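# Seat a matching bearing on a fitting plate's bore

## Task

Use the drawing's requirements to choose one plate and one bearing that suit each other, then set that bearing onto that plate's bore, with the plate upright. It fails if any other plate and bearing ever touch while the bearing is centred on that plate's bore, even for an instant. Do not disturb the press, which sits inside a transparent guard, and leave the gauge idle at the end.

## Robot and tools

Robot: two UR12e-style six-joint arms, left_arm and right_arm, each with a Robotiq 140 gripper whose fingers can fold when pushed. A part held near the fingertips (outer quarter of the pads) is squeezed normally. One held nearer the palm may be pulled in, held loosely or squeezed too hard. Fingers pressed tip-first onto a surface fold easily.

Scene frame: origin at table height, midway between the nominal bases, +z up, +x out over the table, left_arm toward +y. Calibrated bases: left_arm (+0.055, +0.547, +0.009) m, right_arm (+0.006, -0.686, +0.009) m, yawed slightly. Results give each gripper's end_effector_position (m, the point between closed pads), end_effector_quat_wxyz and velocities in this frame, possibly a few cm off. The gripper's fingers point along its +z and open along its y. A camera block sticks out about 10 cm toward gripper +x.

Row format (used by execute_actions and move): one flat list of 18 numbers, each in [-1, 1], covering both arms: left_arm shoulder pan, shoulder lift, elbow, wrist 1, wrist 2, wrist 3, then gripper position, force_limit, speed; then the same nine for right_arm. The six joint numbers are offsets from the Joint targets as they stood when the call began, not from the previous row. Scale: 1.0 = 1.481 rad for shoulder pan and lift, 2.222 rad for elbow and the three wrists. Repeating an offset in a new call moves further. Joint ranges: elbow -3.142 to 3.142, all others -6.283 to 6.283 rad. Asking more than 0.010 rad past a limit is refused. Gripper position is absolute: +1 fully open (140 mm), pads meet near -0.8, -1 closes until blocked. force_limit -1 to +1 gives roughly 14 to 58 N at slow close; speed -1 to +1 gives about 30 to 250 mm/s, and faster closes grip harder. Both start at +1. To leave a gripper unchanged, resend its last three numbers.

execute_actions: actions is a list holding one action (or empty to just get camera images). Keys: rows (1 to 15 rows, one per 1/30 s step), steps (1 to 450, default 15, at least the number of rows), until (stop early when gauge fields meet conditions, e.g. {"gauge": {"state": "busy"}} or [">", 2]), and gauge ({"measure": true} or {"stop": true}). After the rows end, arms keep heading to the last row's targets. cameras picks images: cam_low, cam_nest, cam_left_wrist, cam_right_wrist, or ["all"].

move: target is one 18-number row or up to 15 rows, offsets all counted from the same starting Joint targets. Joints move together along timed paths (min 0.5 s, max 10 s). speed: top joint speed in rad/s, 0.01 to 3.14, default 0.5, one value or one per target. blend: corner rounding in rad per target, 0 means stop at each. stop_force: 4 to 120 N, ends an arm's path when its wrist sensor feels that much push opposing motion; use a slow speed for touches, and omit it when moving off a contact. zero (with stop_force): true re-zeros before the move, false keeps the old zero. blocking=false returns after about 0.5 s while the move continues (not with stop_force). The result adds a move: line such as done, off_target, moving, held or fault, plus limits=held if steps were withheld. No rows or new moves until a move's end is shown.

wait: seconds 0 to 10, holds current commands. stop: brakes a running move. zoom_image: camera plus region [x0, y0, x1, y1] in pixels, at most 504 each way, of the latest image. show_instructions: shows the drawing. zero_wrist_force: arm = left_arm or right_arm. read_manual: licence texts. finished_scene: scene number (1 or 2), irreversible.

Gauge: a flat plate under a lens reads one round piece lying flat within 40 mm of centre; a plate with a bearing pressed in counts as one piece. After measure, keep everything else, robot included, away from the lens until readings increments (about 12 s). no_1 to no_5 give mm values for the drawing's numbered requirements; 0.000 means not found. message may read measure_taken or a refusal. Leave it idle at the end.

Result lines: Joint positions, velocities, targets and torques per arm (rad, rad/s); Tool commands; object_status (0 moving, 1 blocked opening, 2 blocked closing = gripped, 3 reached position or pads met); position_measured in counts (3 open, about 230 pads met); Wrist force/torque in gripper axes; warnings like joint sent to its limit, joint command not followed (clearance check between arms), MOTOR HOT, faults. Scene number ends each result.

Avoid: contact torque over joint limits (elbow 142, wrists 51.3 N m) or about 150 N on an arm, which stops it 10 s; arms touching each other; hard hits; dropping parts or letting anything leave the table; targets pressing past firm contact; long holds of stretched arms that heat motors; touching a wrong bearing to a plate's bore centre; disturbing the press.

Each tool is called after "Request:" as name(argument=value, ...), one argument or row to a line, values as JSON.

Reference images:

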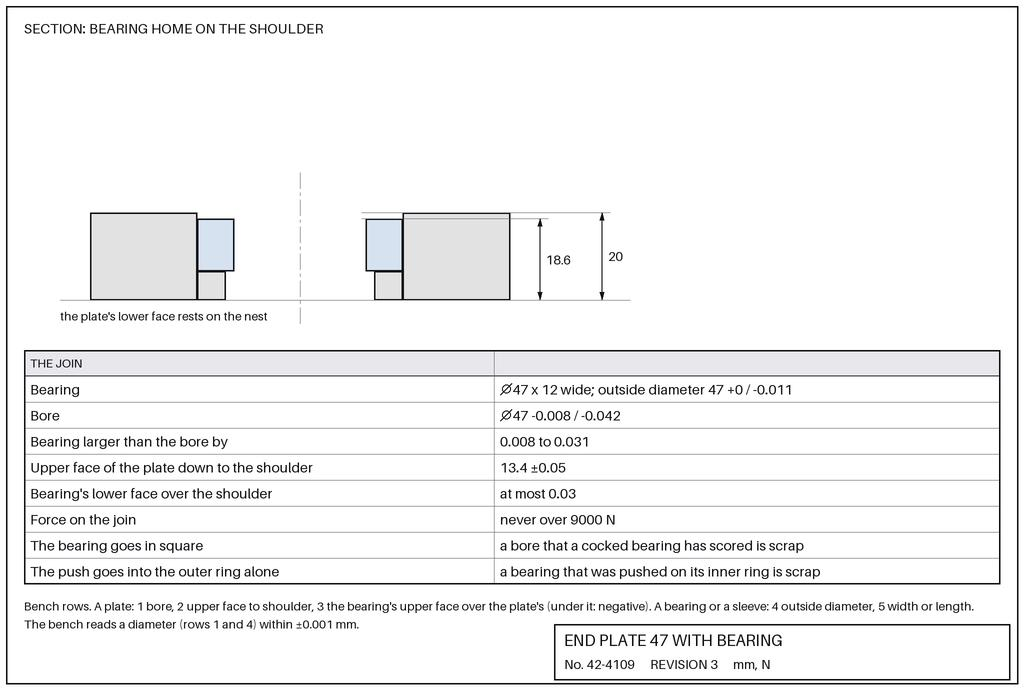

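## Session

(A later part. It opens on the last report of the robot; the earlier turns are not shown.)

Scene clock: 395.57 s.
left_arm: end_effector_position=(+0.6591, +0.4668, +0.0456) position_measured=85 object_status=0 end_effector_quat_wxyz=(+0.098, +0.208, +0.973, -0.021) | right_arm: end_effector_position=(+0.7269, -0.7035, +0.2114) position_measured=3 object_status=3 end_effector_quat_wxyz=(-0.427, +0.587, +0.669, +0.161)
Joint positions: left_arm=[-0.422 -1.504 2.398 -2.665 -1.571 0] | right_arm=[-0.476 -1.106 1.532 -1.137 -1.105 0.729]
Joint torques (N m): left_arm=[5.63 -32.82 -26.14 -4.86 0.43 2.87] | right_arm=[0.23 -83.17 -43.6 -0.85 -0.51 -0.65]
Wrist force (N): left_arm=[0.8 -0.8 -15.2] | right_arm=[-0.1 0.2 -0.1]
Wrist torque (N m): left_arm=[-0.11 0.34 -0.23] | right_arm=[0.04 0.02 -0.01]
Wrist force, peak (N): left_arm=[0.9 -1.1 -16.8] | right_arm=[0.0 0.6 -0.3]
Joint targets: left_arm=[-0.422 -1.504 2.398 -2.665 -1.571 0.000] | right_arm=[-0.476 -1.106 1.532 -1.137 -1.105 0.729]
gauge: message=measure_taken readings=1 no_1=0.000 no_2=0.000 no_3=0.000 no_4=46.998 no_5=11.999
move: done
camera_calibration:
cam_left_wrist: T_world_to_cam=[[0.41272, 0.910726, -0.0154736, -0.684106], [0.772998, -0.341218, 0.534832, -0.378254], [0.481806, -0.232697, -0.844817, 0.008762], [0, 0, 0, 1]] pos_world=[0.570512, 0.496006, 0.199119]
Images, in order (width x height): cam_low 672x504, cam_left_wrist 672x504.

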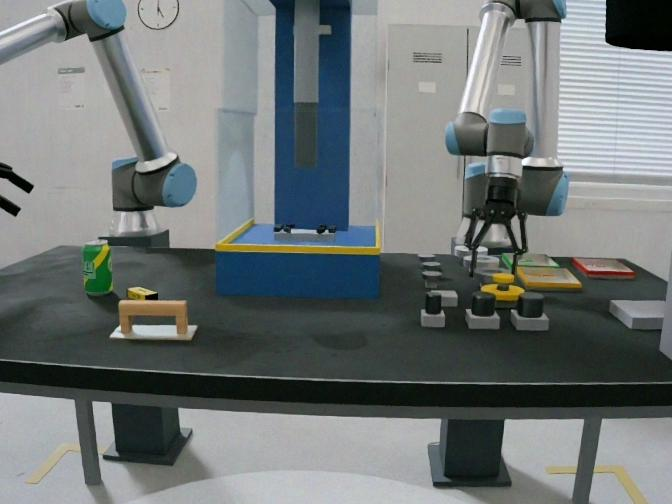

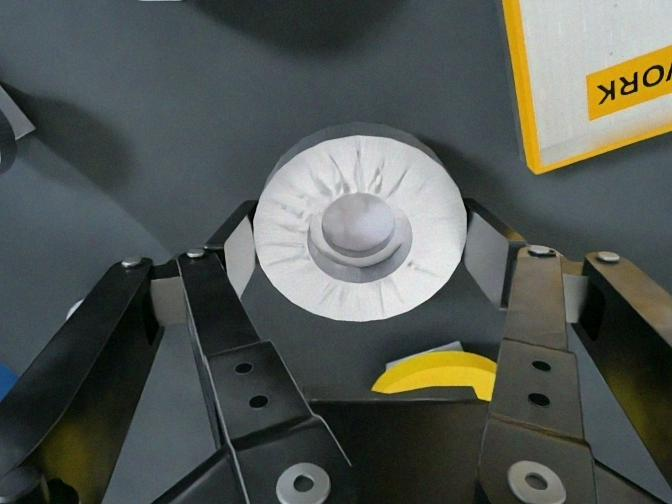

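Request:
move(
  target=[
    [0,-0.1212,-0.0460,0.1267,0,0,-1,0,-1,0,0,0,0,0,0,1,1,1],
    [0.3014,0.1897,-0.2463,0.1199,0,0,-1,0,-1,0,0,0,0,0,0,1,1,1],
  ],
  speed=[0.12,0.4],
  blend=0.03,
  cameras=["cam_left_wrist"],
)

Request:
move(
  target=[0,0.0552,0.0205,-0.0573,0,0,-1,0,-1,0,0,0,0,0,0,1,1,1],
  speed=0.02,
  stop_force=6,
  cameras=["cam_left_wrist"],
)

Scene clock: 418.67 s.
left_arm: end_effector_position=(+0.9069, +0.7420, +0.1203) position_measured=85 object_status=2 end_effector_quat_wxyz=(+0.100, -0.012, +0.995, +0.001) | right_arm: end_effector_position=(+0.7269, -0.7035, +0.2114) position_measured=3 object_status=3 end_effector_quat_wxyz=(-0.427, +0.587, +0.669, +0.161)
Joint positions: left_arm=[0.025 -1.224 1.851 -2.398 -1.571 0] | right_arm=[-0.476 -1.106 1.532 -1.137 -1.105 0.729]
Joint torques (N m): left_arm=[18.62 -69.51 -49.22 -9.17 0.28 2.92] | right_arm=[-2.12 -83.2 -43.93 -1.07 -0.3 -1.1]
Wrist force (N): left_arm=[0.3 0.4 3.7] | right_arm=[0.2 0.3 -0.3]
Wrist torque (N m): left_arm=[0.19 0.44 -0.20] | right_arm=[0.07 -0.05 -0.01]
Wrist force, peak (N): left_arm=[0.6 -0.9 -15.6] | right_arm=[0.1 0.6 -0.5]
Joint targets: left_arm=[0.025 -1.223 1.851 -2.398 -1.571 0.000] | right_arm=[-0.476 -1.106 1.532 -1.137 -1.105 0.729]
gauge: message=measure_taken readings=1 no_1=0.000 no_2=0.000 no_3=0.000 no_4=46.998 no_5=11.999
move: done
camera_calibration:
cam_left_wrist: T_world_to_cam=[[-0.0208021, 0.999664, -0.0154717, -0.708793], [0.844658, 0.0258517, 0.534681, -0.853185], [0.534902, -0.00194583, -0.844912, -0.20274], [0, 0, 0, 1]] pos_world=[0.814352, 0.730216, 0.273919]
Images, in order (width x height): cam_left_wrist 672x504.

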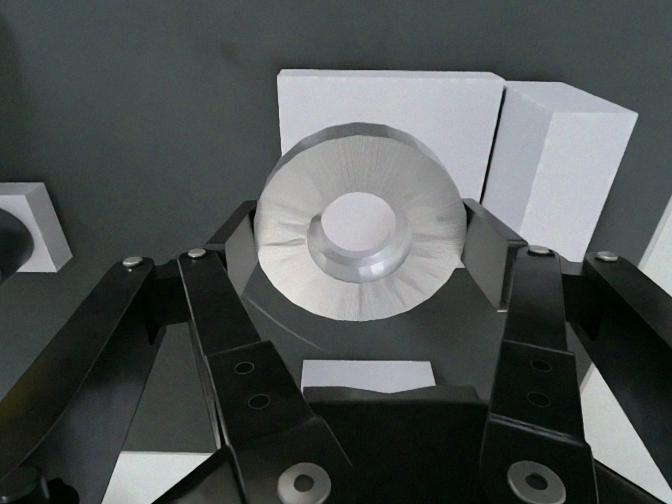

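Scene clock: 425.87 s.
left_arm: end_effector_position=(+0.9072, +0.7422, +0.0507) position_measured=85 object_status=2 end_effector_quat_wxyz=(+0.100, -0.012, +0.995, +0.001) | right_arm: end_effector_position=(+0.7269, -0.7035, +0.2114) position_measured=3 object_status=3 end_effector_quat_wxyz=(-0.427, +0.587, +0.669, +0.161)
Joint positions: left_arm=[0.025 -1.148 1.893 -2.516 -1.571 0] | right_arm=[-0.476 -1.106 1.532 -1.137 -1.105 0.729]
Joint torques (N m): left_arm=[14.33 -91.91 -42.94 -3.71 0.22 3.07] | right_arm=[0.52 -82.6 -44.69 -0.88 -0.51 -0.81]
Wrist force (N): left_arm=[0.8 -0.1 -2.6] | right_arm=[0.3 0.2 -0.1]
Wrist torque (N m): left_arm=[-0.23 0.46 -0.27] | right_arm=[0.05 -0.06 -0.01]
Wrist force, peak (N): left_arm=[5.4 -1.3 -21.1] | right_arm=[0.4 0.4 -0.4]
Joint targets: left_arm=[0.025 -1.148 1.893 -2.516 -1.571 0.000] | right_arm=[-0.476 -1.106 1.532 -1.137 -1.105 0.729]
gauge: message=measure_taken readings=1 no_1=0.000 no_2=0.000 no_3=0.000 no_4=46.998 no_5=11.999
move: contact (left_arm)
camera_calibration:
cam_left_wrist: T_world_to_cam=[[-0.0209396, 0.999662, -0.0154401, -0.709856], [0.844655, 0.025951, 0.534682, -0.816298], [0.534902, -0.00184557, -0.844912, -0.261779], [0, 0, 0, 1]] pos_world=[0.814652, 0.730316, 0.204319]
Images, in order (width x height): cam_left_wrist 672x504.

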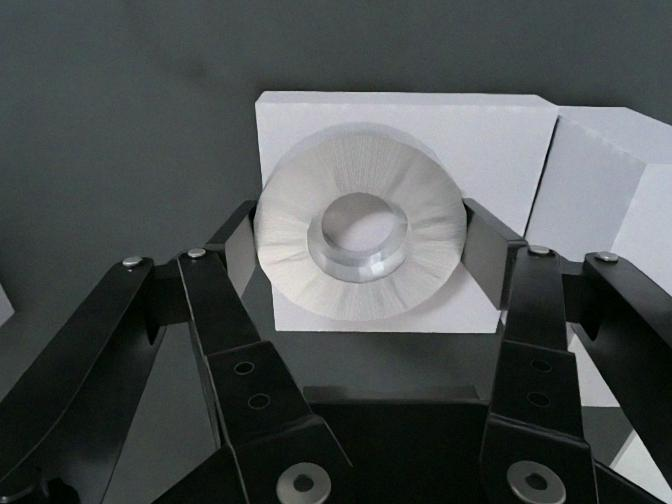

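Request:
move(
  target=[
    [0,0,0,0,0,0,0.55,-1,-1,0,0,0,0,0,0,1,1,1],
    [0,-0.0506,-0.0189,0.0531,0,0,0.55,-1,-1,0,0,0,0,0,0,1,1,1],
    [-0.4463,-0.3180,0.1553,0.0567,0,0,0.55,-1,-1,0,0,0,0,0,0,1,1,1],
  ],
  speed=[0.1,0.1,0.7],
)

Request:
execute_actions(
  actions=[
    {"gauge":{"measure":true},"steps":435,"until":{"gauge":{"readings":[">",1]}}},
  ],
)

Scene clock: 443.10 s.
left_arm: end_effector_position=(+0.6582, +0.3179, +0.1599) position_measured=59 object_status=3 end_effector_quat_wxyz=(+0.095, +0.311, +0.945, -0.031) | right_arm: end_effector_position=(+0.7269, -0.7035, +0.2114) position_measured=3 object_status=3 end_effector_quat_wxyz=(-0.427, +0.587, +0.669, +0.161)
Joint positions: left_arm=[-0.636 -1.619 2.238 -2.39 -1.571 0] | right_arm=[-0.476 -1.106 1.532 -1.137 -1.105 0.729]
Joint torques (N m): left_arm=[-18.46 -56.08 -35.07 -3.31 0.13 3.22] | right_arm=[0.34 -81.43 -44.03 -1.04 -0.74 -1.05]
Wrist force (N): left_arm=[0.4 0.0 0.2] | right_arm=[-0.1 0.3 -0.3]
Wrist torque (N m): left_arm=[0.12 0.26 -0.26] | right_arm=[0.06 0.02 -0.01]
Wrist force, peak (N): left_arm=[-1.2 5.2 1.8] | right_arm=[0.2 0.5 -0.5]
Joint targets: left_arm=[-0.636 -1.619 2.238 -2.390 -1.571 0.000] | right_arm=[-0.476 -1.106 1.532 -1.137 -1.105 0.729]
gauge: message=measure_taken readings=1 no_1=0.000 no_2=0.000 no_3=0.000 no_4=46.998 no_5=11.999
move: done

Scene clock: 455.30 s.
left_arm: end_effector_position=(+0.6581, +0.3178, +0.1599) position_measured=59 object_status=3 end_effector_quat_wxyz=(+0.095, +0.311, +0.945, -0.031) | right_arm: end_effector_position=(+0.7269, -0.7035, +0.2114) position_measured=3 object_status=3 end_effector_quat_wxyz=(-0.427, +0.587, +0.669, +0.161)
Joint positions: left_arm=[-0.636 -1.619 2.238 -2.39 -1.571 0] | right_arm=[-0.476 -1.106 1.532 -1.137 -1.105 0.729]
Joint torques (N m): left_arm=[-17.63 -55.68 -34.55 -3.4 0.18 3.35] | right_arm=[-0.69 -82.27 -43.95 -1.08 -0.49 -1.09]
Wrist force (N): left_arm=[0.6 0.3 0.6] | right_arm=[-0.1 0.2 -0.4]
Wrist torque (N m): left_arm=[0.18 0.21 -0.27] | right_arm=[0.04 0.02 -0.01]
Wrist force, peak (N): left_arm=[0.6 0.3 0.8] | right_arm=[-0.2 0.5 -0.5]
Joint targets: left_arm=[-0.636 -1.619 2.238 -2.390 -1.571 0.000] | right_arm=[-0.476 -1.106 1.532 -1.137 -1.105 0.729]
Tool commands: left_gripper/position=+0.55 left_gripper/force_limit=-1.0 left_gripper/speed=-1.0 right_gripper/position=+1.0 right_gripper/force_limit=+1.0 right_gripper/speed=+1.0
gauge: message=measure_taken readings=2 no_1=46.986 no_2=13.400 no_3=0.000 no_4=0.000 no_5=0.000

Request:
move(
  target=[
    [0,0,0,0,0,0,0.2,-1,-1,0,0,0,0,0,0,1,1,1],
    [0,0.1040,0.0420,-0.1112,0,0,0.2,-1,-1,0,0,0,0,0,0,1,1,1],
    [0,0.1040,0.0420,-0.1112,0,0,-1,-0.5,-1,0,0,0,0,0,0,1,1,1],
  ],
  speed=0.15,
)

Request:
move(
  target=[
    [0,-0.1040,-0.0420,0.1112,0,0,-1,-0.5,-1,0,0,0,0,0,0,1,1,1],
    [0.4463,0.1647,-0.2127,0.1028,0,0,-1,-0.5,-1,0,0,0,0,0,0,1,1,1],
  ],
  speed=[0.12,0.4],
  blend=0.03,
  cameras=["cam_left_wrist"],
)

Scene clock: 497.47 s.
left_arm: end_effector_position=(+0.6571, +0.3185, +0.0533) position_measured=160 object_status=0 end_effector_quat_wxyz=(+0.095, +0.311, +0.945, -0.031) | right_arm: end_effector_position=(+0.7269, -0.7035, +0.2114) position_measured=3 object_status=3 end_effector_quat_wxyz=(-0.427, +0.587, +0.669, +0.161)
Joint positions: left_arm=[-0.636 -1.465 2.331 -2.637 -1.571 0] | right_arm=[-0.476 -1.106 1.532 -1.137 -1.105 0.729]
Joint torques (N m): left_arm=[-14.52 -36 -26.76 -7.68 -0.62 3.45] | right_arm=[0.7 -82.08 -44.17 -0.98 -0.73 -0.7]
Wrist force (N): left_arm=[4.1 -1.3 -13.7] | right_arm=[0.1 0.2 -0.1]
Wrist torque (N m): left_arm=[0.02 0.41 -0.26] | right_arm=[0.04 -0.02 -0.01]
Wrist force, peak (N): left_arm=[4.2 -1.3 -13.8] | right_arm=[0.2 0.6 -0.7]
Joint targets: left_arm=[-0.636 -1.465 2.331 -2.637 -1.571 0.000] | right_arm=[-0.476 -1.106 1.532 -1.137 -1.105 0.729]
gauge: message=measure_taken readings=2 no_1=46.986 no_2=13.400 no_3=0.000 no_4=0.000 no_5=0.000
move: done

Scene clock: 501.70 s.
left_arm: end_effector_position=(+0.9049, +0.7420, +0.1148) position_measured=160 object_status=2 end_effector_quat_wxyz=(+0.100, -0.012, +0.995, +0.001) | right_arm: end_effector_position=(+0.7269, -0.7035, +0.2114) position_measured=3 object_status=3 end_effector_quat_wxyz=(-0.427, +0.587, +0.669, +0.161)
Joint positions: left_arm=[0.025 -1.221 1.859 -2.409 -1.571 0] | right_arm=[-0.476 -1.106 1.532 -1.137 -1.105 0.729]
Joint torques (N m): left_arm=[18.35 -67.61 -47.17 -8.65 -0.43 3.42] | right_arm=[-1.38 -82.72 -43.5 -0.91 -0.96 -0.97]
Wrist force (N): left_arm=[0.0 0.5 1.7] | right_arm=[0.1 0.0 -0.4]
Wrist torque (N m): left_arm=[0.22 0.41 -0.20] | right_arm=[-0.01 -0.01 -0.01]
Wrist force, peak (N): left_arm=[4.4 -1.5 -13.8] | right_arm=[0.0 0.4 -0.7]
Joint targets: left_arm=[0.025 -1.221 1.859 -2.409 -1.571 0.000] | right_arm=[-0.476 -1.106 1.532 -1.137 -1.105 0.729]
gauge: message=measure_taken readings=2 no_1=46.986 no_2=13.400 no_3=0.000 no_4=0.000 no_5=0.000
move: done
camera_calibration:
cam_left_wrist: T_world_to_cam=[[-0.0207184, 0.999666, -0.0154165, -0.708904], [0.844706, 0.0257514, 0.534611, -0.848499], [0.53483, -0.00194609, -0.844957, -0.206246], [0, 0, 0, 1]] pos_world=[0.812351, 0.730116, 0.268419]
Images, in order (width x height): cam_left_wrist 672x504.

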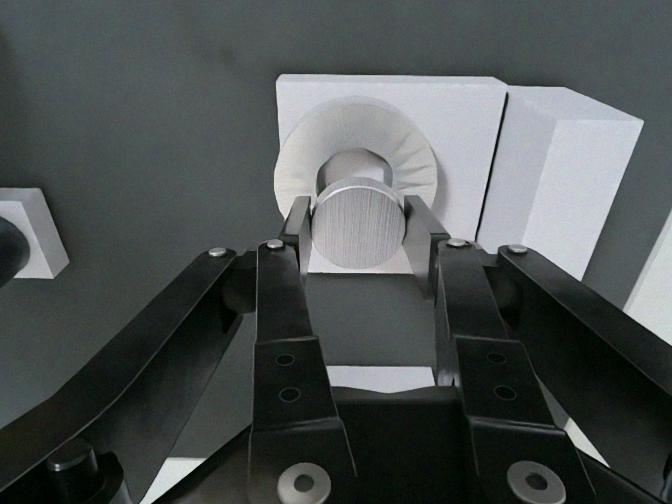

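Request:
move(
  target=[0,0.0325,0.0128,-0.0346,0,0,-1,-0.5,-1,0,0,0,0,0,0,1,1,1],
  speed=0.015,
  stop_force=5,
  cameras=["cam_left_wrist"],
)

Request:
zoom_image(
  camera="cam_left_wrist",
  region=[210, 90, 510, 330],
)

Scene clock: 521.67 s.
left_arm: end_effector_position=(+0.9052, +0.7421, +0.0783) position_measured=160 object_status=2 end_effector_quat_wxyz=(+0.100, -0.012, +0.995, +0.001) | right_arm: end_effector_position=(+0.7269, -0.7035, +0.2114) position_measured=3 object_status=3 end_effector_quat_wxyz=(-0.427, +0.587, +0.669, +0.161)
Joint positions: left_arm=[0.025 -1.182 1.882 -2.471 -1.571 0] | right_arm=[-0.476 -1.106 1.532 -1.137 -1.105 0.729]
Joint torques (N m): left_arm=[18.19 -89.9 -43.54 -3.25 -0.66 3.08] | right_arm=[0.48 -83.49 -43.11 -1.05 -0.85 -1.26]
Wrist force (N): left_arm=[0.6 0.1 -4.4] | right_arm=[-0.1 0.3 -0.2]
Wrist torque (N m): left_arm=[0.04 0.50 -0.27] | right_arm=[0.07 0.02 -0.01]
Wrist force, peak (N): left_arm=[5.7 -0.3 -20.8] | right_arm=[-0.3 0.3 -0.7]
Joint targets: left_arm=[0.025 -1.182 1.882 -2.471 -1.571 0.000] | right_arm=[-0.476 -1.106 1.532 -1.137 -1.105 0.729]
gauge: message=measure_taken readings=2 no_1=46.986 no_2=13.400 no_3=0.000 no_4=0.000 no_5=0.000
move: contact (left_arm); left_arm: the wrist 1 is farthest, 0.015 rad from its target
camera_calibration:
cam_left_wrist: T_world_to_cam=[[-0.0209372, 0.999662, -0.0154429, -0.709474], [0.844581, 0.0259508, 0.534799, -0.829279], [0.535019, -0.00184557, -0.844838, -0.237587], [0, 0, 0, 1]] pos_world=[0.812652, 0.730316, 0.231819]
Images, in order (width x height): cam_left_wrist 672x504.

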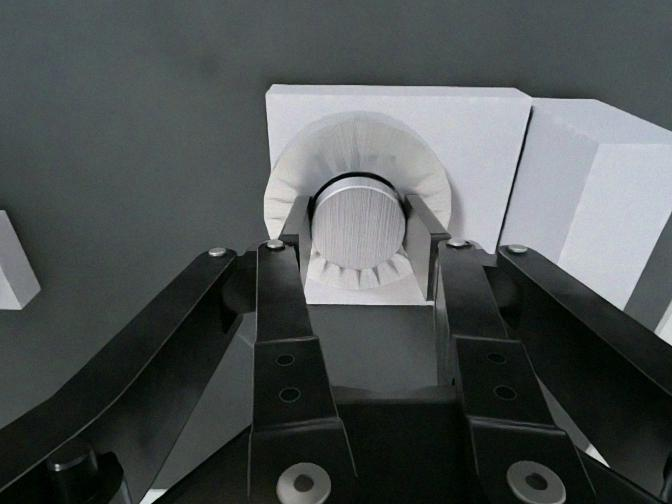

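Scaled by 1.680 from the camera's 672x504 image, which has a finer 960x720 frame.

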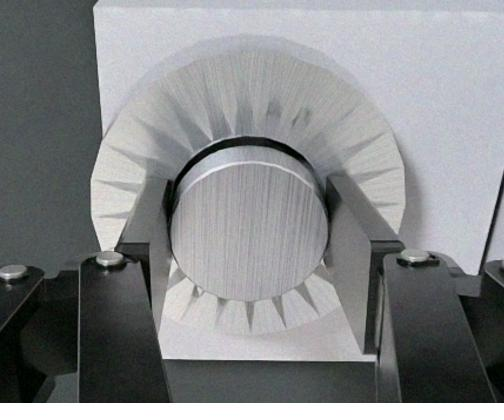

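Request:
move(
  target=[0,-0.0057,0.0012,0.0027,0,0,-1,-0.5,-1,0,0,0,0,0,0,1,1,1],
  speed=0.02,
)

Request:
move(
  target=[0,0.0082,0.0029,-0.0084,0,0,-1,-0.5,-1,0,0,0,0,0,0,1,1,1],
  speed=0.012,
  stop_force=5,
  cameras=["cam_left_wrist"],
)

Request:
zoom_image(
  camera="cam_left_wrist",
  region=[210, 90, 510, 330],
)

Scene clock: 546.20 s.
left_arm: end_effector_position=(+0.9026, +0.7421, +0.0826) position_measured=160 object_status=2 end_effector_quat_wxyz=(+0.100, -0.012, +0.995, +0.001) | right_arm: end_effector_position=(+0.7269, -0.7035, +0.2114) position_measured=3 object_status=3 end_effector_quat_wxyz=(-0.427, +0.587, +0.669, +0.161)
Joint positions: left_arm=[0.025 -1.19 1.884 -2.465 -1.571 0] | right_arm=[-0.476 -1.106 1.532 -1.137 -1.105 0.729]
Joint torques (N m): left_arm=[13.79 -95.61 -33.13 -3.63 -1.29 2.96] | right_arm=[-1.6 -83.99 -43.67 -1.06 -0.84 -0.92]
Wrist force (N): left_arm=[0.2 0.2 1.5] | right_arm=[0.0 0.2 -0.5]
Wrist torque (N m): left_arm=[0.19 0.39 -0.24] | right_arm=[0.04 0.01 -0.01]
Wrist force, peak (N): left_arm=[0.8 0.1 -4.7] | right_arm=[-0.2 0.6 -0.7]
Joint targets: left_arm=[0.025 -1.190 1.884 -2.465 -1.571 0.000] | right_arm=[-0.476 -1.106 1.532 -1.137 -1.105 0.729]
gauge: message=measure_taken readings=2 no_1=46.986 no_2=13.400 no_3=0.000 no_4=0.000 no_5=0.000
move: done

Scene clock: 548.10 s.
left_arm: end_effector_position=(+0.9025, +0.7421, +0.0783) position_measured=160 object_status=2 end_effector_quat_wxyz=(+0.100, -0.012, +0.995, +0.001) | right_arm: end_effector_position=(+0.7269, -0.7035, +0.2114) position_measured=3 object_status=3 end_effector_quat_wxyz=(-0.427, +0.587, +0.669, +0.161)
Joint positions: left_arm=[0.025 -1.185 1.887 -2.473 -1.571 0] | right_arm=[-0.476 -1.106 1.532 -1.137 -1.105 0.729]
Joint torques (N m): left_arm=[13.54 -89.41 -43.5 -3.41 -1.29 2.97] | right_arm=[1.62 -82.78 -42.91 -0.99 -0.54 -0.84]
Wrist force (N): left_arm=[1.0 0.3 -4.3] | right_arm=[-0.2 0.2 -0.4]
Wrist torque (N m): left_arm=[0.04 0.48 -0.28] | right_arm=[0.04 0.06 -0.01]
Wrist force, peak (N): left_arm=[4.9 -0.1 -17.3] | right_arm=[-0.2 0.5 -0.5]
Joint targets: left_arm=[0.025 -1.185 1.887 -2.473 -1.571 0.000] | right_arm=[-0.476 -1.106 1.532 -1.137 -1.105 0.729]
gauge: message=measure_taken readings=2 no_1=46.986 no_2=13.400 no_3=0.000 no_4=0.000 no_5=0.000
move: contact (left_arm); left_arm: the wrist 1 is farthest, 0.011 rad from its target
camera_calibration:
cam_left_wrist: T_world_to_cam=[[-0.0209404, 0.999661, -0.0154407, -0.709429], [0.844655, 0.0259521, 0.534682, -0.82703], [0.534902, -0.00184557, -0.844912, -0.23603], [0, 0, 0, 1]] pos_world=[0.809952, 0.730216, 0.231819]
Images, in order (width x height): cam_left_wrist 672x504.

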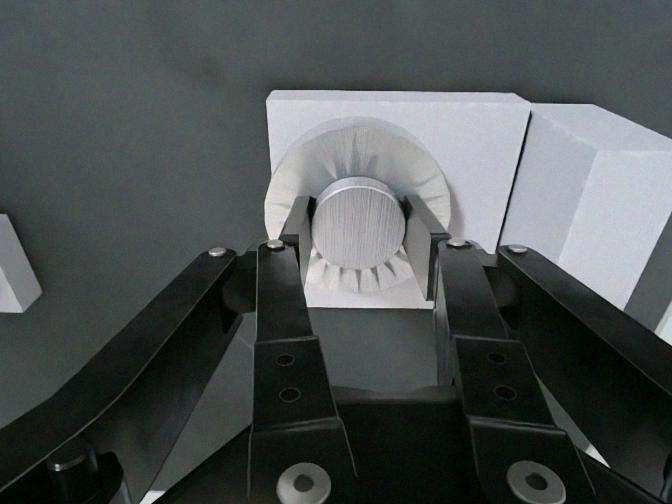

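Scaled by 1.680 from the camera's 672x504 image, which has a finer 960x720 frame.

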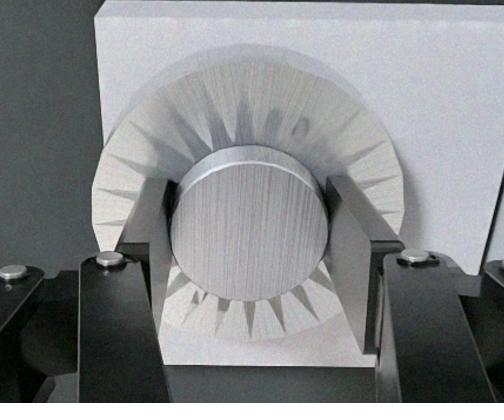

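Request:
move(
  target=[
    [0,0,0,0,0,0,0.35,-1,-1,0,0,0,0,0,0,1,1,1],
    [0,-0.0257,-0.0126,0.029,0,0,0.35,-1,-1,0,0,0,0,0,0,1,1,1],
    [-0.2,-0.15,0.08,0.032,0,0,0.35,-1,-1,0,0,0,0,0,0,1,1,1],
  ],
  speed=[0.1,0.06,0.4],
  cameras=["cam_left_wrist","cam_low"],
)

Request:
zoom_image(
  camera="cam_low",
  region=[572, 250, 672, 350],
)

Scene clock: 568.87 s.
left_arm: end_effector_position=(+0.8040, +0.5193, +0.1300) position_measured=85 object_status=3 end_effector_quat_wxyz=(+0.086, +0.135, +0.987, -0.012) | right_arm: end_effector_position=(+0.7269, -0.7035, +0.2114) position_measured=3 object_status=3 end_effector_quat_wxyz=(-0.427, +0.587, +0.669, +0.161)
Joint positions: left_arm=[-0.271 -1.407 2.065 -2.402 -1.571 0] | right_arm=[-0.476 -1.106 1.532 -1.137 -1.105 0.729]
Joint torques (N m): left_arm=[-15.99 -75.17 -33.42 -3.24 -0.88 3.06] | right_arm=[-0.62 -83.24 -43.45 -1.06 -0.92 -1.22]
Wrist force (N): left_arm=[0.1 0.4 0.8] | right_arm=[0.2 0.1 -0.7]
Wrist torque (N m): left_arm=[0.16 0.34 -0.18] | right_arm=[0.03 -0.03 -0.01]
Wrist force, peak (N): left_arm=[1.0 0.4 -4.8] | right_arm=[-0.1 0.6 -0.7]
Joint targets: left_arm=[-0.271 -1.407 2.065 -2.402 -1.571 0.000] | right_arm=[-0.476 -1.106 1.532 -1.137 -1.105 0.729]
gauge: message=measure_taken readings=2 no_1=46.986 no_2=13.400 no_3=0.000 no_4=0.000 no_5=0.000
move: done
camera_calibration:
cam_left_wrist: T_world_to_cam=[[0.271215, 0.962392, -0.0156126, -0.703486], [0.828913, -0.225293, 0.512002, -0.619675], [0.489229, -0.151804, -0.858843, -0.023597], [0, 0, 0, 1]] pos_world=[0.715997, 0.533839, 0.286025]
Images, in order (width x height): cam_low 672x504, cam_left_wrist 672x504.

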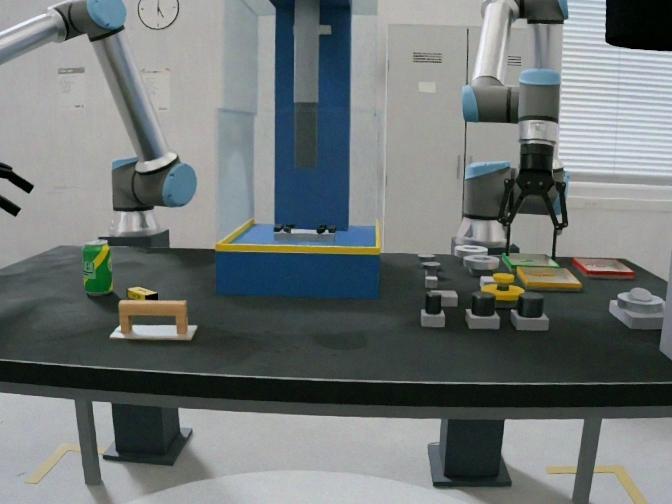

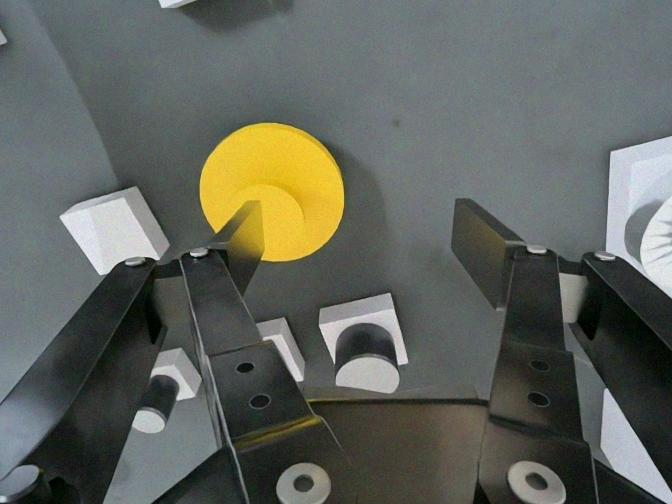

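Scaled by 5.040 from the camera's 672x504 image, which has a finer 960x720 frame.

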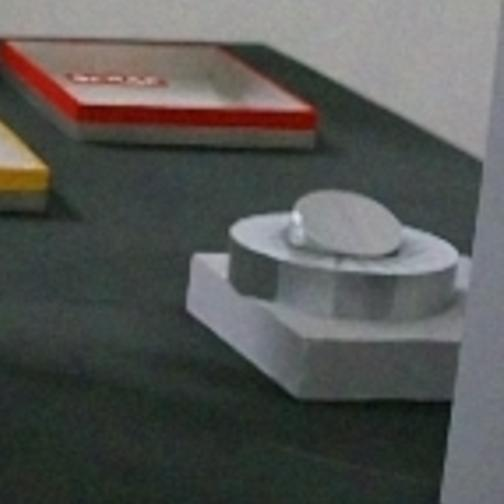

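Request:
move(
  target=[0.2,0.10,-0.0926,0.01,0,0,0.35,-1,-1,0,0,0,0,0,0,1,1,1],
  speed=0.4,
  cameras=["cam_left_wrist"],
)

Request:
zoom_image(
  camera="cam_left_wrist",
  region=[250, 70, 470, 250],
)

Scene clock: 584.50 s.
left_arm: end_effector_position=(+0.8979, +0.7418, +0.1418) position_measured=85 object_status=3 end_effector_quat_wxyz=(+0.104, -0.012, +0.994, +0.001) | right_arm: end_effector_position=(+0.7269, -0.7035, +0.2114) position_measured=3 object_status=3 end_effector_quat_wxyz=(-0.427, +0.587, +0.669, +0.161)
Joint positions: left_arm=[0.025 -1.259 1.859 -2.379 -1.571 0] | right_arm=[-0.476 -1.106 1.532 -1.137 -1.105 0.729]
Joint torques (N m): left_arm=[20.32 -63.75 -47.17 -3.33 -0.76 2.91] | right_arm=[0.01 -82.2 -43.61 -1.06 -1.14 -0.94]
Wrist force (N): left_arm=[-0.2 0.6 0.5] | right_arm=[-0.1 0.2 -0.3]
Wrist torque (N m): left_arm=[0.26 0.42 -0.21] | right_arm=[0.05 0.02 -0.01]
Wrist force, peak (N): left_arm=[-1.1 4.2 0.9] | right_arm=[0.2 0.2 -0.9]
Joint targets: left_arm=[0.025 -1.259 1.859 -2.379 -1.571 0.000] | right_arm=[-0.476 -1.106 1.532 -1.137 -1.105 0.729]
gauge: message=measure_taken readings=2 no_1=46.986 no_2=13.400 no_3=0.000 no_4=0.000 no_5=0.000
move: done
camera_calibration:
cam_left_wrist: T_world_to_cam=[[-0.020551, 0.999669, -0.0154611, -0.708599], [0.839941, 0.0256511, 0.54207, -0.85367], [0.542288, -0.00184636, -0.840191, -0.18719], [0, 0, 0, 1]] pos_world=[0.803981, 0.729917, 0.294518]
Images, in order (width x height): cam_left_wrist 672x504.

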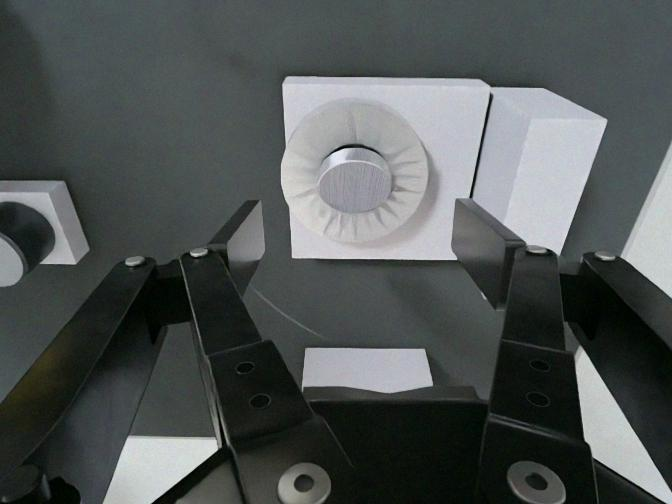

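Scaled by 2.291 from the camera's 672x504 image, which has a finer 960x720 frame.

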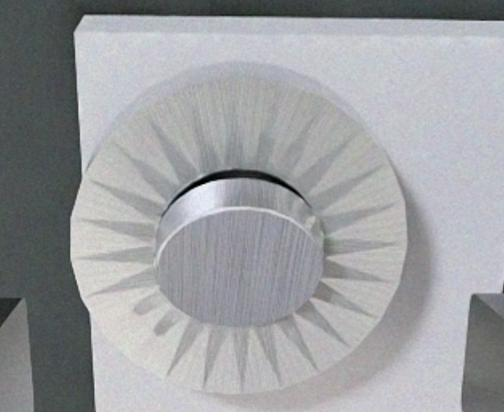

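Request:
move(
  target=[
    [0,0.0500,0.0126,-0.0423,0,0,0.35,-1,-1,0,0,0,0,0,0,1,1,1],
    [0,0.0500,0.0126,-0.0423,0,0,-1,-0.5,-1,0,0,0,0,0,0,1,1,1],
  ],
  speed=0.08,
  cameras=["cam_left_wrist","cam_low"],
)

Request:
zoom_image(
  camera="cam_left_wrist",
  region=[210, 90, 510, 330],
)

Request:
zoom_image(
  camera="cam_low",
  region=[572, 230, 672, 350],
)

Scene clock: 619.33 s.
left_arm: end_effector_position=(+0.9028, +0.7421, +0.0784) position_measured=160 object_status=0 end_effector_quat_wxyz=(+0.100, -0.012, +0.995, +0.001) | right_arm: end_effector_position=(+0.7269, -0.7035, +0.2114) position_measured=3 object_status=3 end_effector_quat_wxyz=(-0.427, +0.587, +0.669, +0.161)
Joint positions: left_arm=[0.025 -1.185 1.887 -2.473 -1.571 0] | right_arm=[-0.476 -1.106 1.532 -1.137 -1.105 0.729]
Joint torques (N m): left_arm=[15.68 -66.44 -32.14 -8.39 -0.07 3.24] | right_arm=[0.74 -82.21 -43.08 -1.03 -1.28 -1.02]
Wrist force (N): left_arm=[1.3 0.7 -3.2] | right_arm=[-0.2 0.3 -0.6]
Wrist torque (N m): left_arm=[0.23 0.42 -0.25] | right_arm=[0.05 0.05 -0.01]
Wrist force, peak (N): left_arm=[1.3 0.7 -3.4] | right_arm=[0.2 0.4 -0.8]
Joint targets: left_arm=[0.025 -1.185 1.887 -2.473 -1.571 0.000] | right_arm=[-0.476 -1.106 1.532 -1.137 -1.105 0.729]
gauge: message=measure_taken readings=2 no_1=46.986 no_2=13.400 no_3=0.000 no_4=0.000 no_5=0.000
move: done
camera_calibration:
cam_left_wrist: T_world_to_cam=[[-0.0209286, 0.999662, -0.0154553, -0.709431], [0.844269, 0.0259513, 0.535291, -0.826998], [0.535511, -0.00184557, -0.844526, -0.236584], [0, 0, 0, 1]] pos_world=[0.810054, 0.730216, 0.231919]
Images, in order (width x height): cam_low 672x504, cam_left_wrist 672x504.

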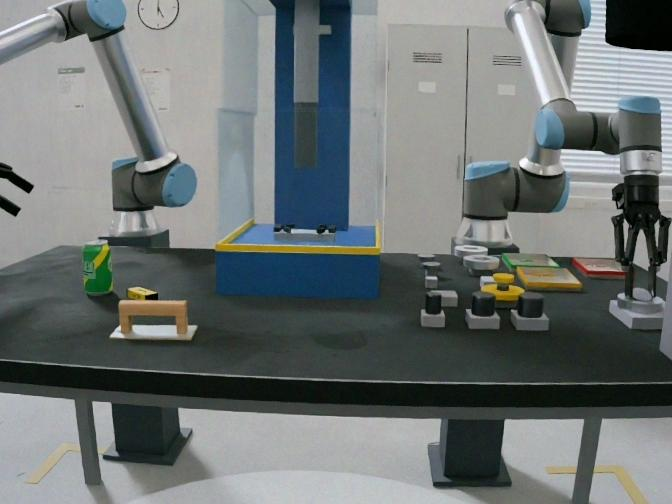

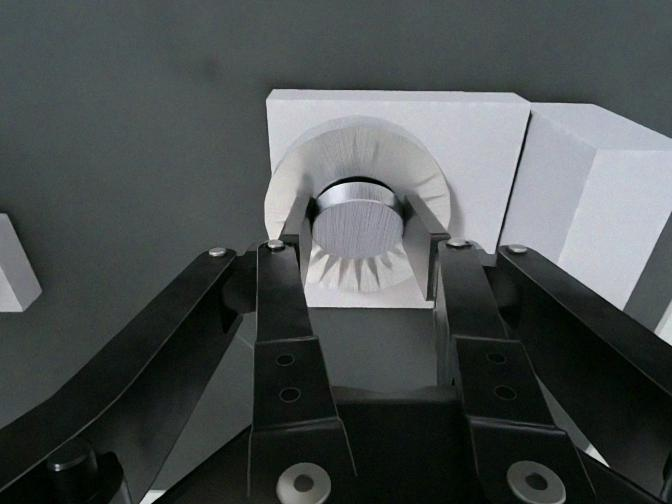

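Scaled by 1.680 from the camera's 672x504 image, which has a finer 960x720 frame.

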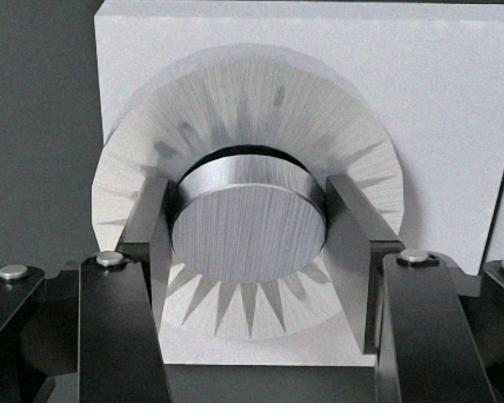

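Scaled by 4.200 from the camera's 672x504 image, which has a finer 960x720 frame.

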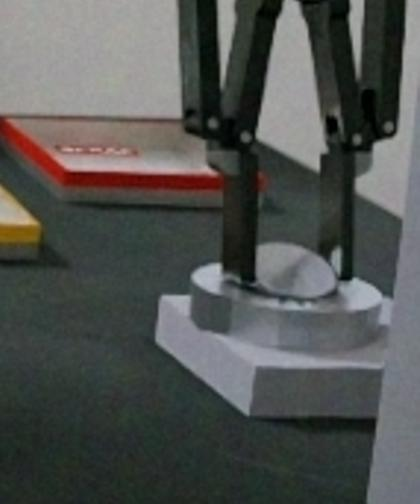

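Request:
move(
  target=[
    [0,-0.0257,-0.0126,0.029,0,0,-1,-0.5,-1,0,0,0,0,0,0,1,1,1],
    [-0.4463,-0.2906,0.2887,-0.2660,0,0,-1,-0.5,-1,0,0,0,0,0,0,1,1,1],
  ],
  speed=[0.06,0.4],
  blend=0.01,
  cameras=["cam_left_wrist","cam_low"],
)

Request:
zoom_image(
  camera="cam_low",
  region=[400, 200, 500, 310],
)

Scene clock: 637.13 s.
left_arm: end_effector_position=(+0.6484, +0.3251, +0.1304) position_measured=160 object_status=2 end_effector_quat_wxyz=(+0.272, +0.300, +0.910, -0.090) | right_arm: end_effector_position=(+0.7269, -0.7035, +0.2114) position_measured=3 object_status=3 end_effector_quat_wxyz=(-0.427, +0.587, +0.669, +0.161)
Joint positions: left_arm=[-0.636 -1.615 2.528 -3.064 -1.571 0] | right_arm=[-0.476 -1.106 1.532 -1.137 -1.105 0.729]
Joint torques (N m): left_arm=[-18.34 -46.81 -26.42 -9.54 0.24 3.37] | right_arm=[-1 -84.99 -43.23 -1.06 -1.23 -1.45]
Wrist force (N): left_arm=[1.1 -0.2 1.1] | right_arm=[-0.1 0.2 -0.5]
Wrist torque (N m): left_arm=[-0.03 0.36 -0.36] | right_arm=[0.04 0.03 -0.01]
Wrist force, peak (N): left_arm=[-0.7 4.8 1.9] | right_arm=[0.2 0.3 -1.0]
Joint targets: left_arm=[-0.636 -1.616 2.529 -3.064 -1.571 0.000] | right_arm=[-0.476 -1.106 1.532 -1.137 -1.105 0.729]
gauge: message=measure_taken readings=2 no_1=46.986 no_2=13.400 no_3=0.000 no_4=0.000 no_5=0.000
move: done
camera_calibration:
cam_left_wrist: T_world_to_cam=[[0.601506, 0.798764, -0.0129225, -0.635743], [0.474296, -0.344057, 0.810351, -0.304971], [0.642833, -0.49356, -0.585802, -0.000724331], [0, 0, 0, 1]] pos_world=[0.527516, 0.402524, 0.238494]
Images, in order (width x height): cam_low 672x504, cam_left_wrist 672x504.

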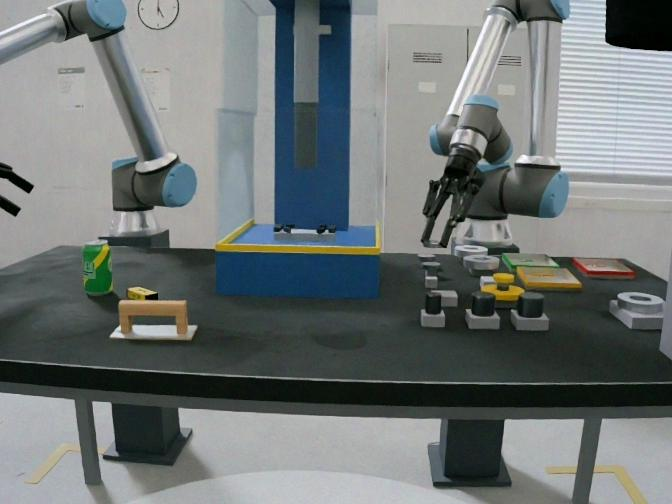

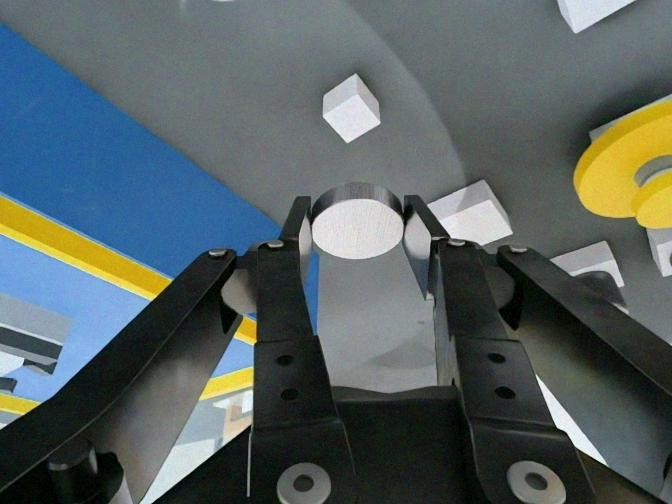

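Scaled by 4.582 from the camera's 672x504 image, which has a finer 960x720 frame.

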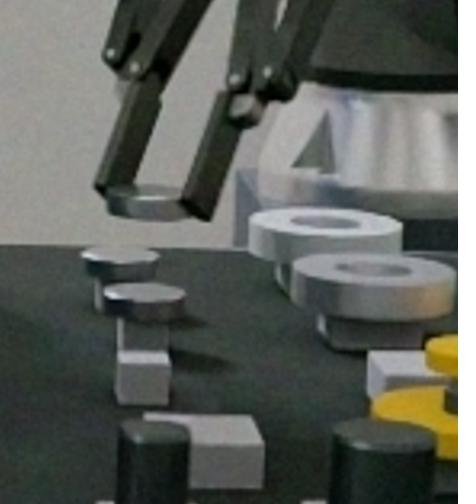

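Request:
move(
  target=[0,0.1417,0.0224,-0.1167,0,0,-1,-0.5,-1,0,0,0,0,0,0,1,1,1],
  speed=0.06,
  stop_force=5,
  cameras=["cam_left_wrist","cam_low"],
)

Request:
zoom_image(
  camera="cam_low",
  region=[400, 220, 480, 310],
)

Scene clock: 669.13 s.
left_arm: end_effector_position=(+0.6489, +0.3246, +0.0524) position_measured=160 object_status=2 end_effector_quat_wxyz=(+0.272, +0.300, +0.910, -0.090) | right_arm: end_effector_position=(+0.7269, -0.7035, +0.2114) position_measured=3 object_status=3 end_effector_quat_wxyz=(-0.427, +0.587, +0.669, +0.161)
Joint positions: left_arm=[-0.636 -1.417 2.576 -3.31 -1.571 0] | right_arm=[-0.476 -1.106 1.532 -1.137 -1.105 0.729]
Joint torques (N m): left_arm=[-12.59 -55.34 -30.12 -4.06 0.63 3.19] | right_arm=[-0.82 -83.49 -43.61 -1.17 -1.2 -1.27]
Wrist force (N): left_arm=[1.4 -0.3 1.0] | right_arm=[0.0 0.2 -0.3]
Wrist torque (N m): left_arm=[-0.02 0.35 -0.31] | right_arm=[0.05 0.02 -0.01]
Wrist force, peak (N): left_arm=[-5.9 0.6 -10.0] | right_arm=[-0.1 0.7 -0.7]
Joint targets: left_arm=[-0.636 -1.417 2.576 -3.310 -1.571 0.000] | right_arm=[-0.476 -1.106 1.532 -1.137 -1.105 0.729]
gauge: message=measure_taken readings=2 no_1=46.986 no_2=13.400 no_3=0.000 no_4=0.000 no_5=0.000
move: contact (left_arm); left_arm: the wrist 1 is farthest, 0.014 rad from its target
camera_calibration:
cam_left_wrist: T_world_to_cam=[[0.601628, 0.798672, -0.0129127, -0.636742], [0.474402, -0.344261, 0.810202, -0.24217], [0.64264, -0.493566, -0.586009, -0.0469113], [0, 0, 0, 1]] pos_world=[0.528115, 0.402024, 0.160494]
Images, in order (width x height): cam_low 672x504, cam_left_wrist 672x504.

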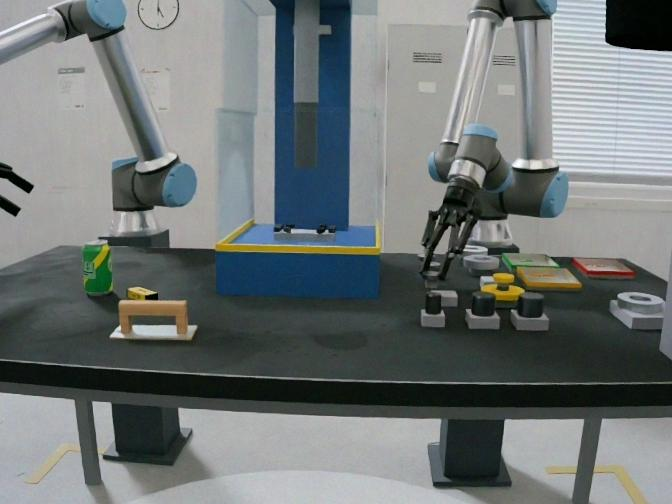

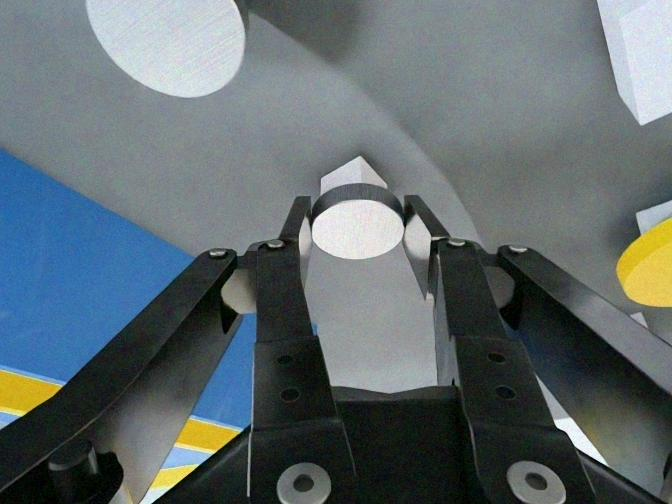

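Scaled by 5.600 from the camera's 672x504 image, which has a finer 960x720 frame.

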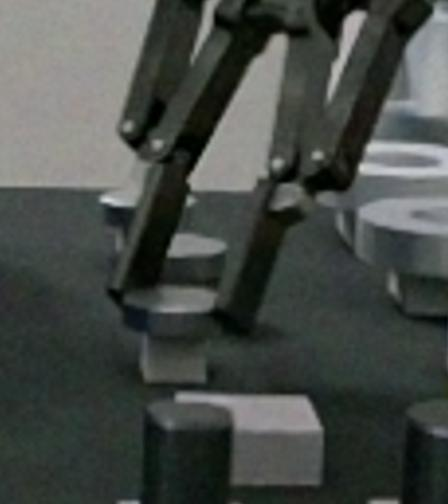

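Request:
move(
  target=[
    [0,0,0,0,0,0,0.3,-1,-1,0,0,0,0,0,0,1,1,1],
    [0,-0.1344,-0.0212,0.1107,0,0,0.3,-1,-1,0,0,0,0,0,0,1,1,1],
    [0,-0.0605,-0.2036,0.5051,0,0,0.3,-1,-1,0,0,0,0,0,0,1,1,1],
    [0,0.0041,-0.1750,0.4334,0,0,0.3,-1,-1,0,0,0,0,0,0,1,1,1],
    [0,0.0041,-0.1750,0.4334,0,0,-1,-1,-1,0,0,0,0,0,0,1,1,1],
  ],
  speed=[0.1,0.15,0.5,0.12,0.1],
  cameras=["cam_left_wrist","cam_low"],
)

Request:
zoom_image(
  camera="cam_left_wrist",
  region=[250, 130, 470, 300],
)

Request:
zoom_image(
  camera="cam_low",
  region=[400, 220, 480, 310],
)

Scene clock: 701.77 s.
left_arm: end_effector_position=(+0.6615, +0.3153, +0.0538) position_measured=160 object_status=2 end_effector_quat_wxyz=(+0.000, +0.313, +0.950, +0.000) | right_arm: end_effector_position=(+0.7269, -0.7035, +0.2114) position_measured=3 object_status=3 end_effector_quat_wxyz=(-0.427, +0.587, +0.669, +0.161)
Joint positions: left_arm=[-0.636 -1.411 2.187 -2.347 -1.571 0] | right_arm=[-0.476 -1.106 1.532 -1.137 -1.105 0.729]
Joint torques (N m): left_arm=[14.47 -43.22 -29.61 -7.46 0.42 3.27] | right_arm=[0.37 -81.86 -42.54 -0.9 -1.22 -1.18]
Wrist force (N): left_arm=[3.3 -0.6 -8.7] | right_arm=[0.1 0.5 -0.8]
Wrist torque (N m): left_arm=[0.23 0.30 -0.19] | right_arm=[0.10 -0.01 -0.01]
Wrist force, peak (N): left_arm=[3.5 -0.4 -8.8] | right_arm=[0.1 0.3 -1.0]
Joint targets: left_arm=[-0.636 -1.411 2.187 -2.347 -1.571 0.000] | right_arm=[-0.476 -1.106 1.532 -1.137 -1.105 0.729]
gauge: message=measure_taken readings=2 no_1=46.986 no_2=13.400 no_3=0.000 no_4=0.000 no_5=0.000
move: done
camera_calibration:
cam_left_wrist: T_world_to_cam=[[0.594738, 0.803762, -0.0159325, -0.633703], [0.754483, -0.551213, 0.356259, -0.348054], [0.277565, -0.223901, -0.934252, 0.11648], [0, 0, 0, 1]] pos_world=[0.607158, 0.343574, 0.222722]
Images, in order (width x height): cam_low 672x504, cam_left_wrist 672x504.

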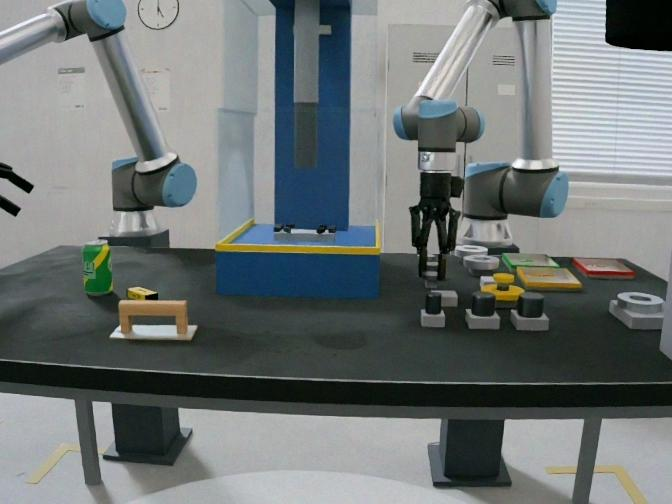

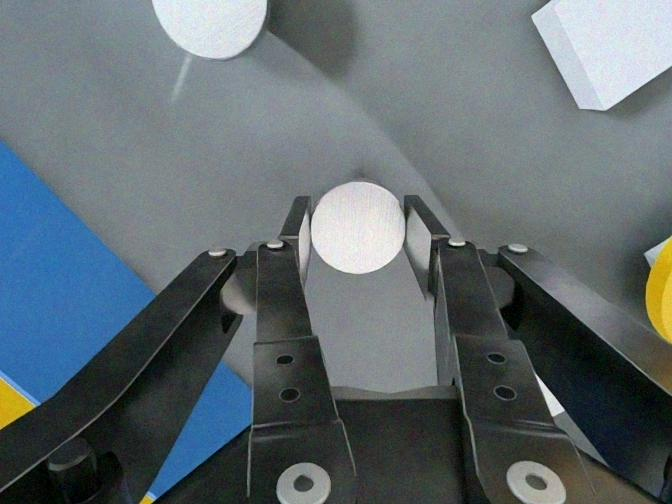

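Scaled by 2.291 from the camera's 672x504 image, which has a finer 960x720 frame.

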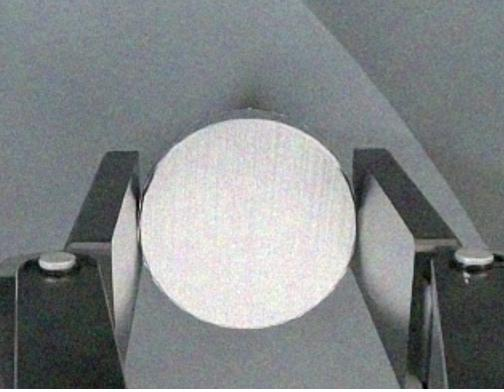

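Scaled by 5.600 from the camera's 672x504 image, which has a finer 960x720 frame.

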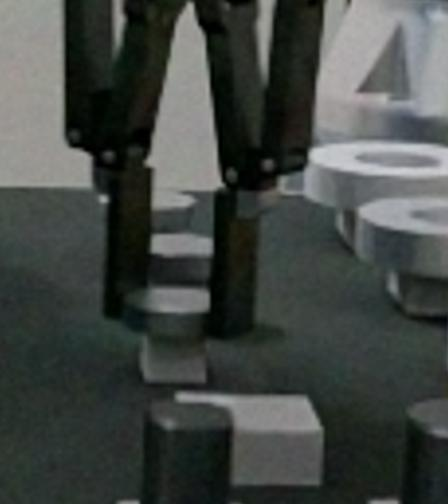

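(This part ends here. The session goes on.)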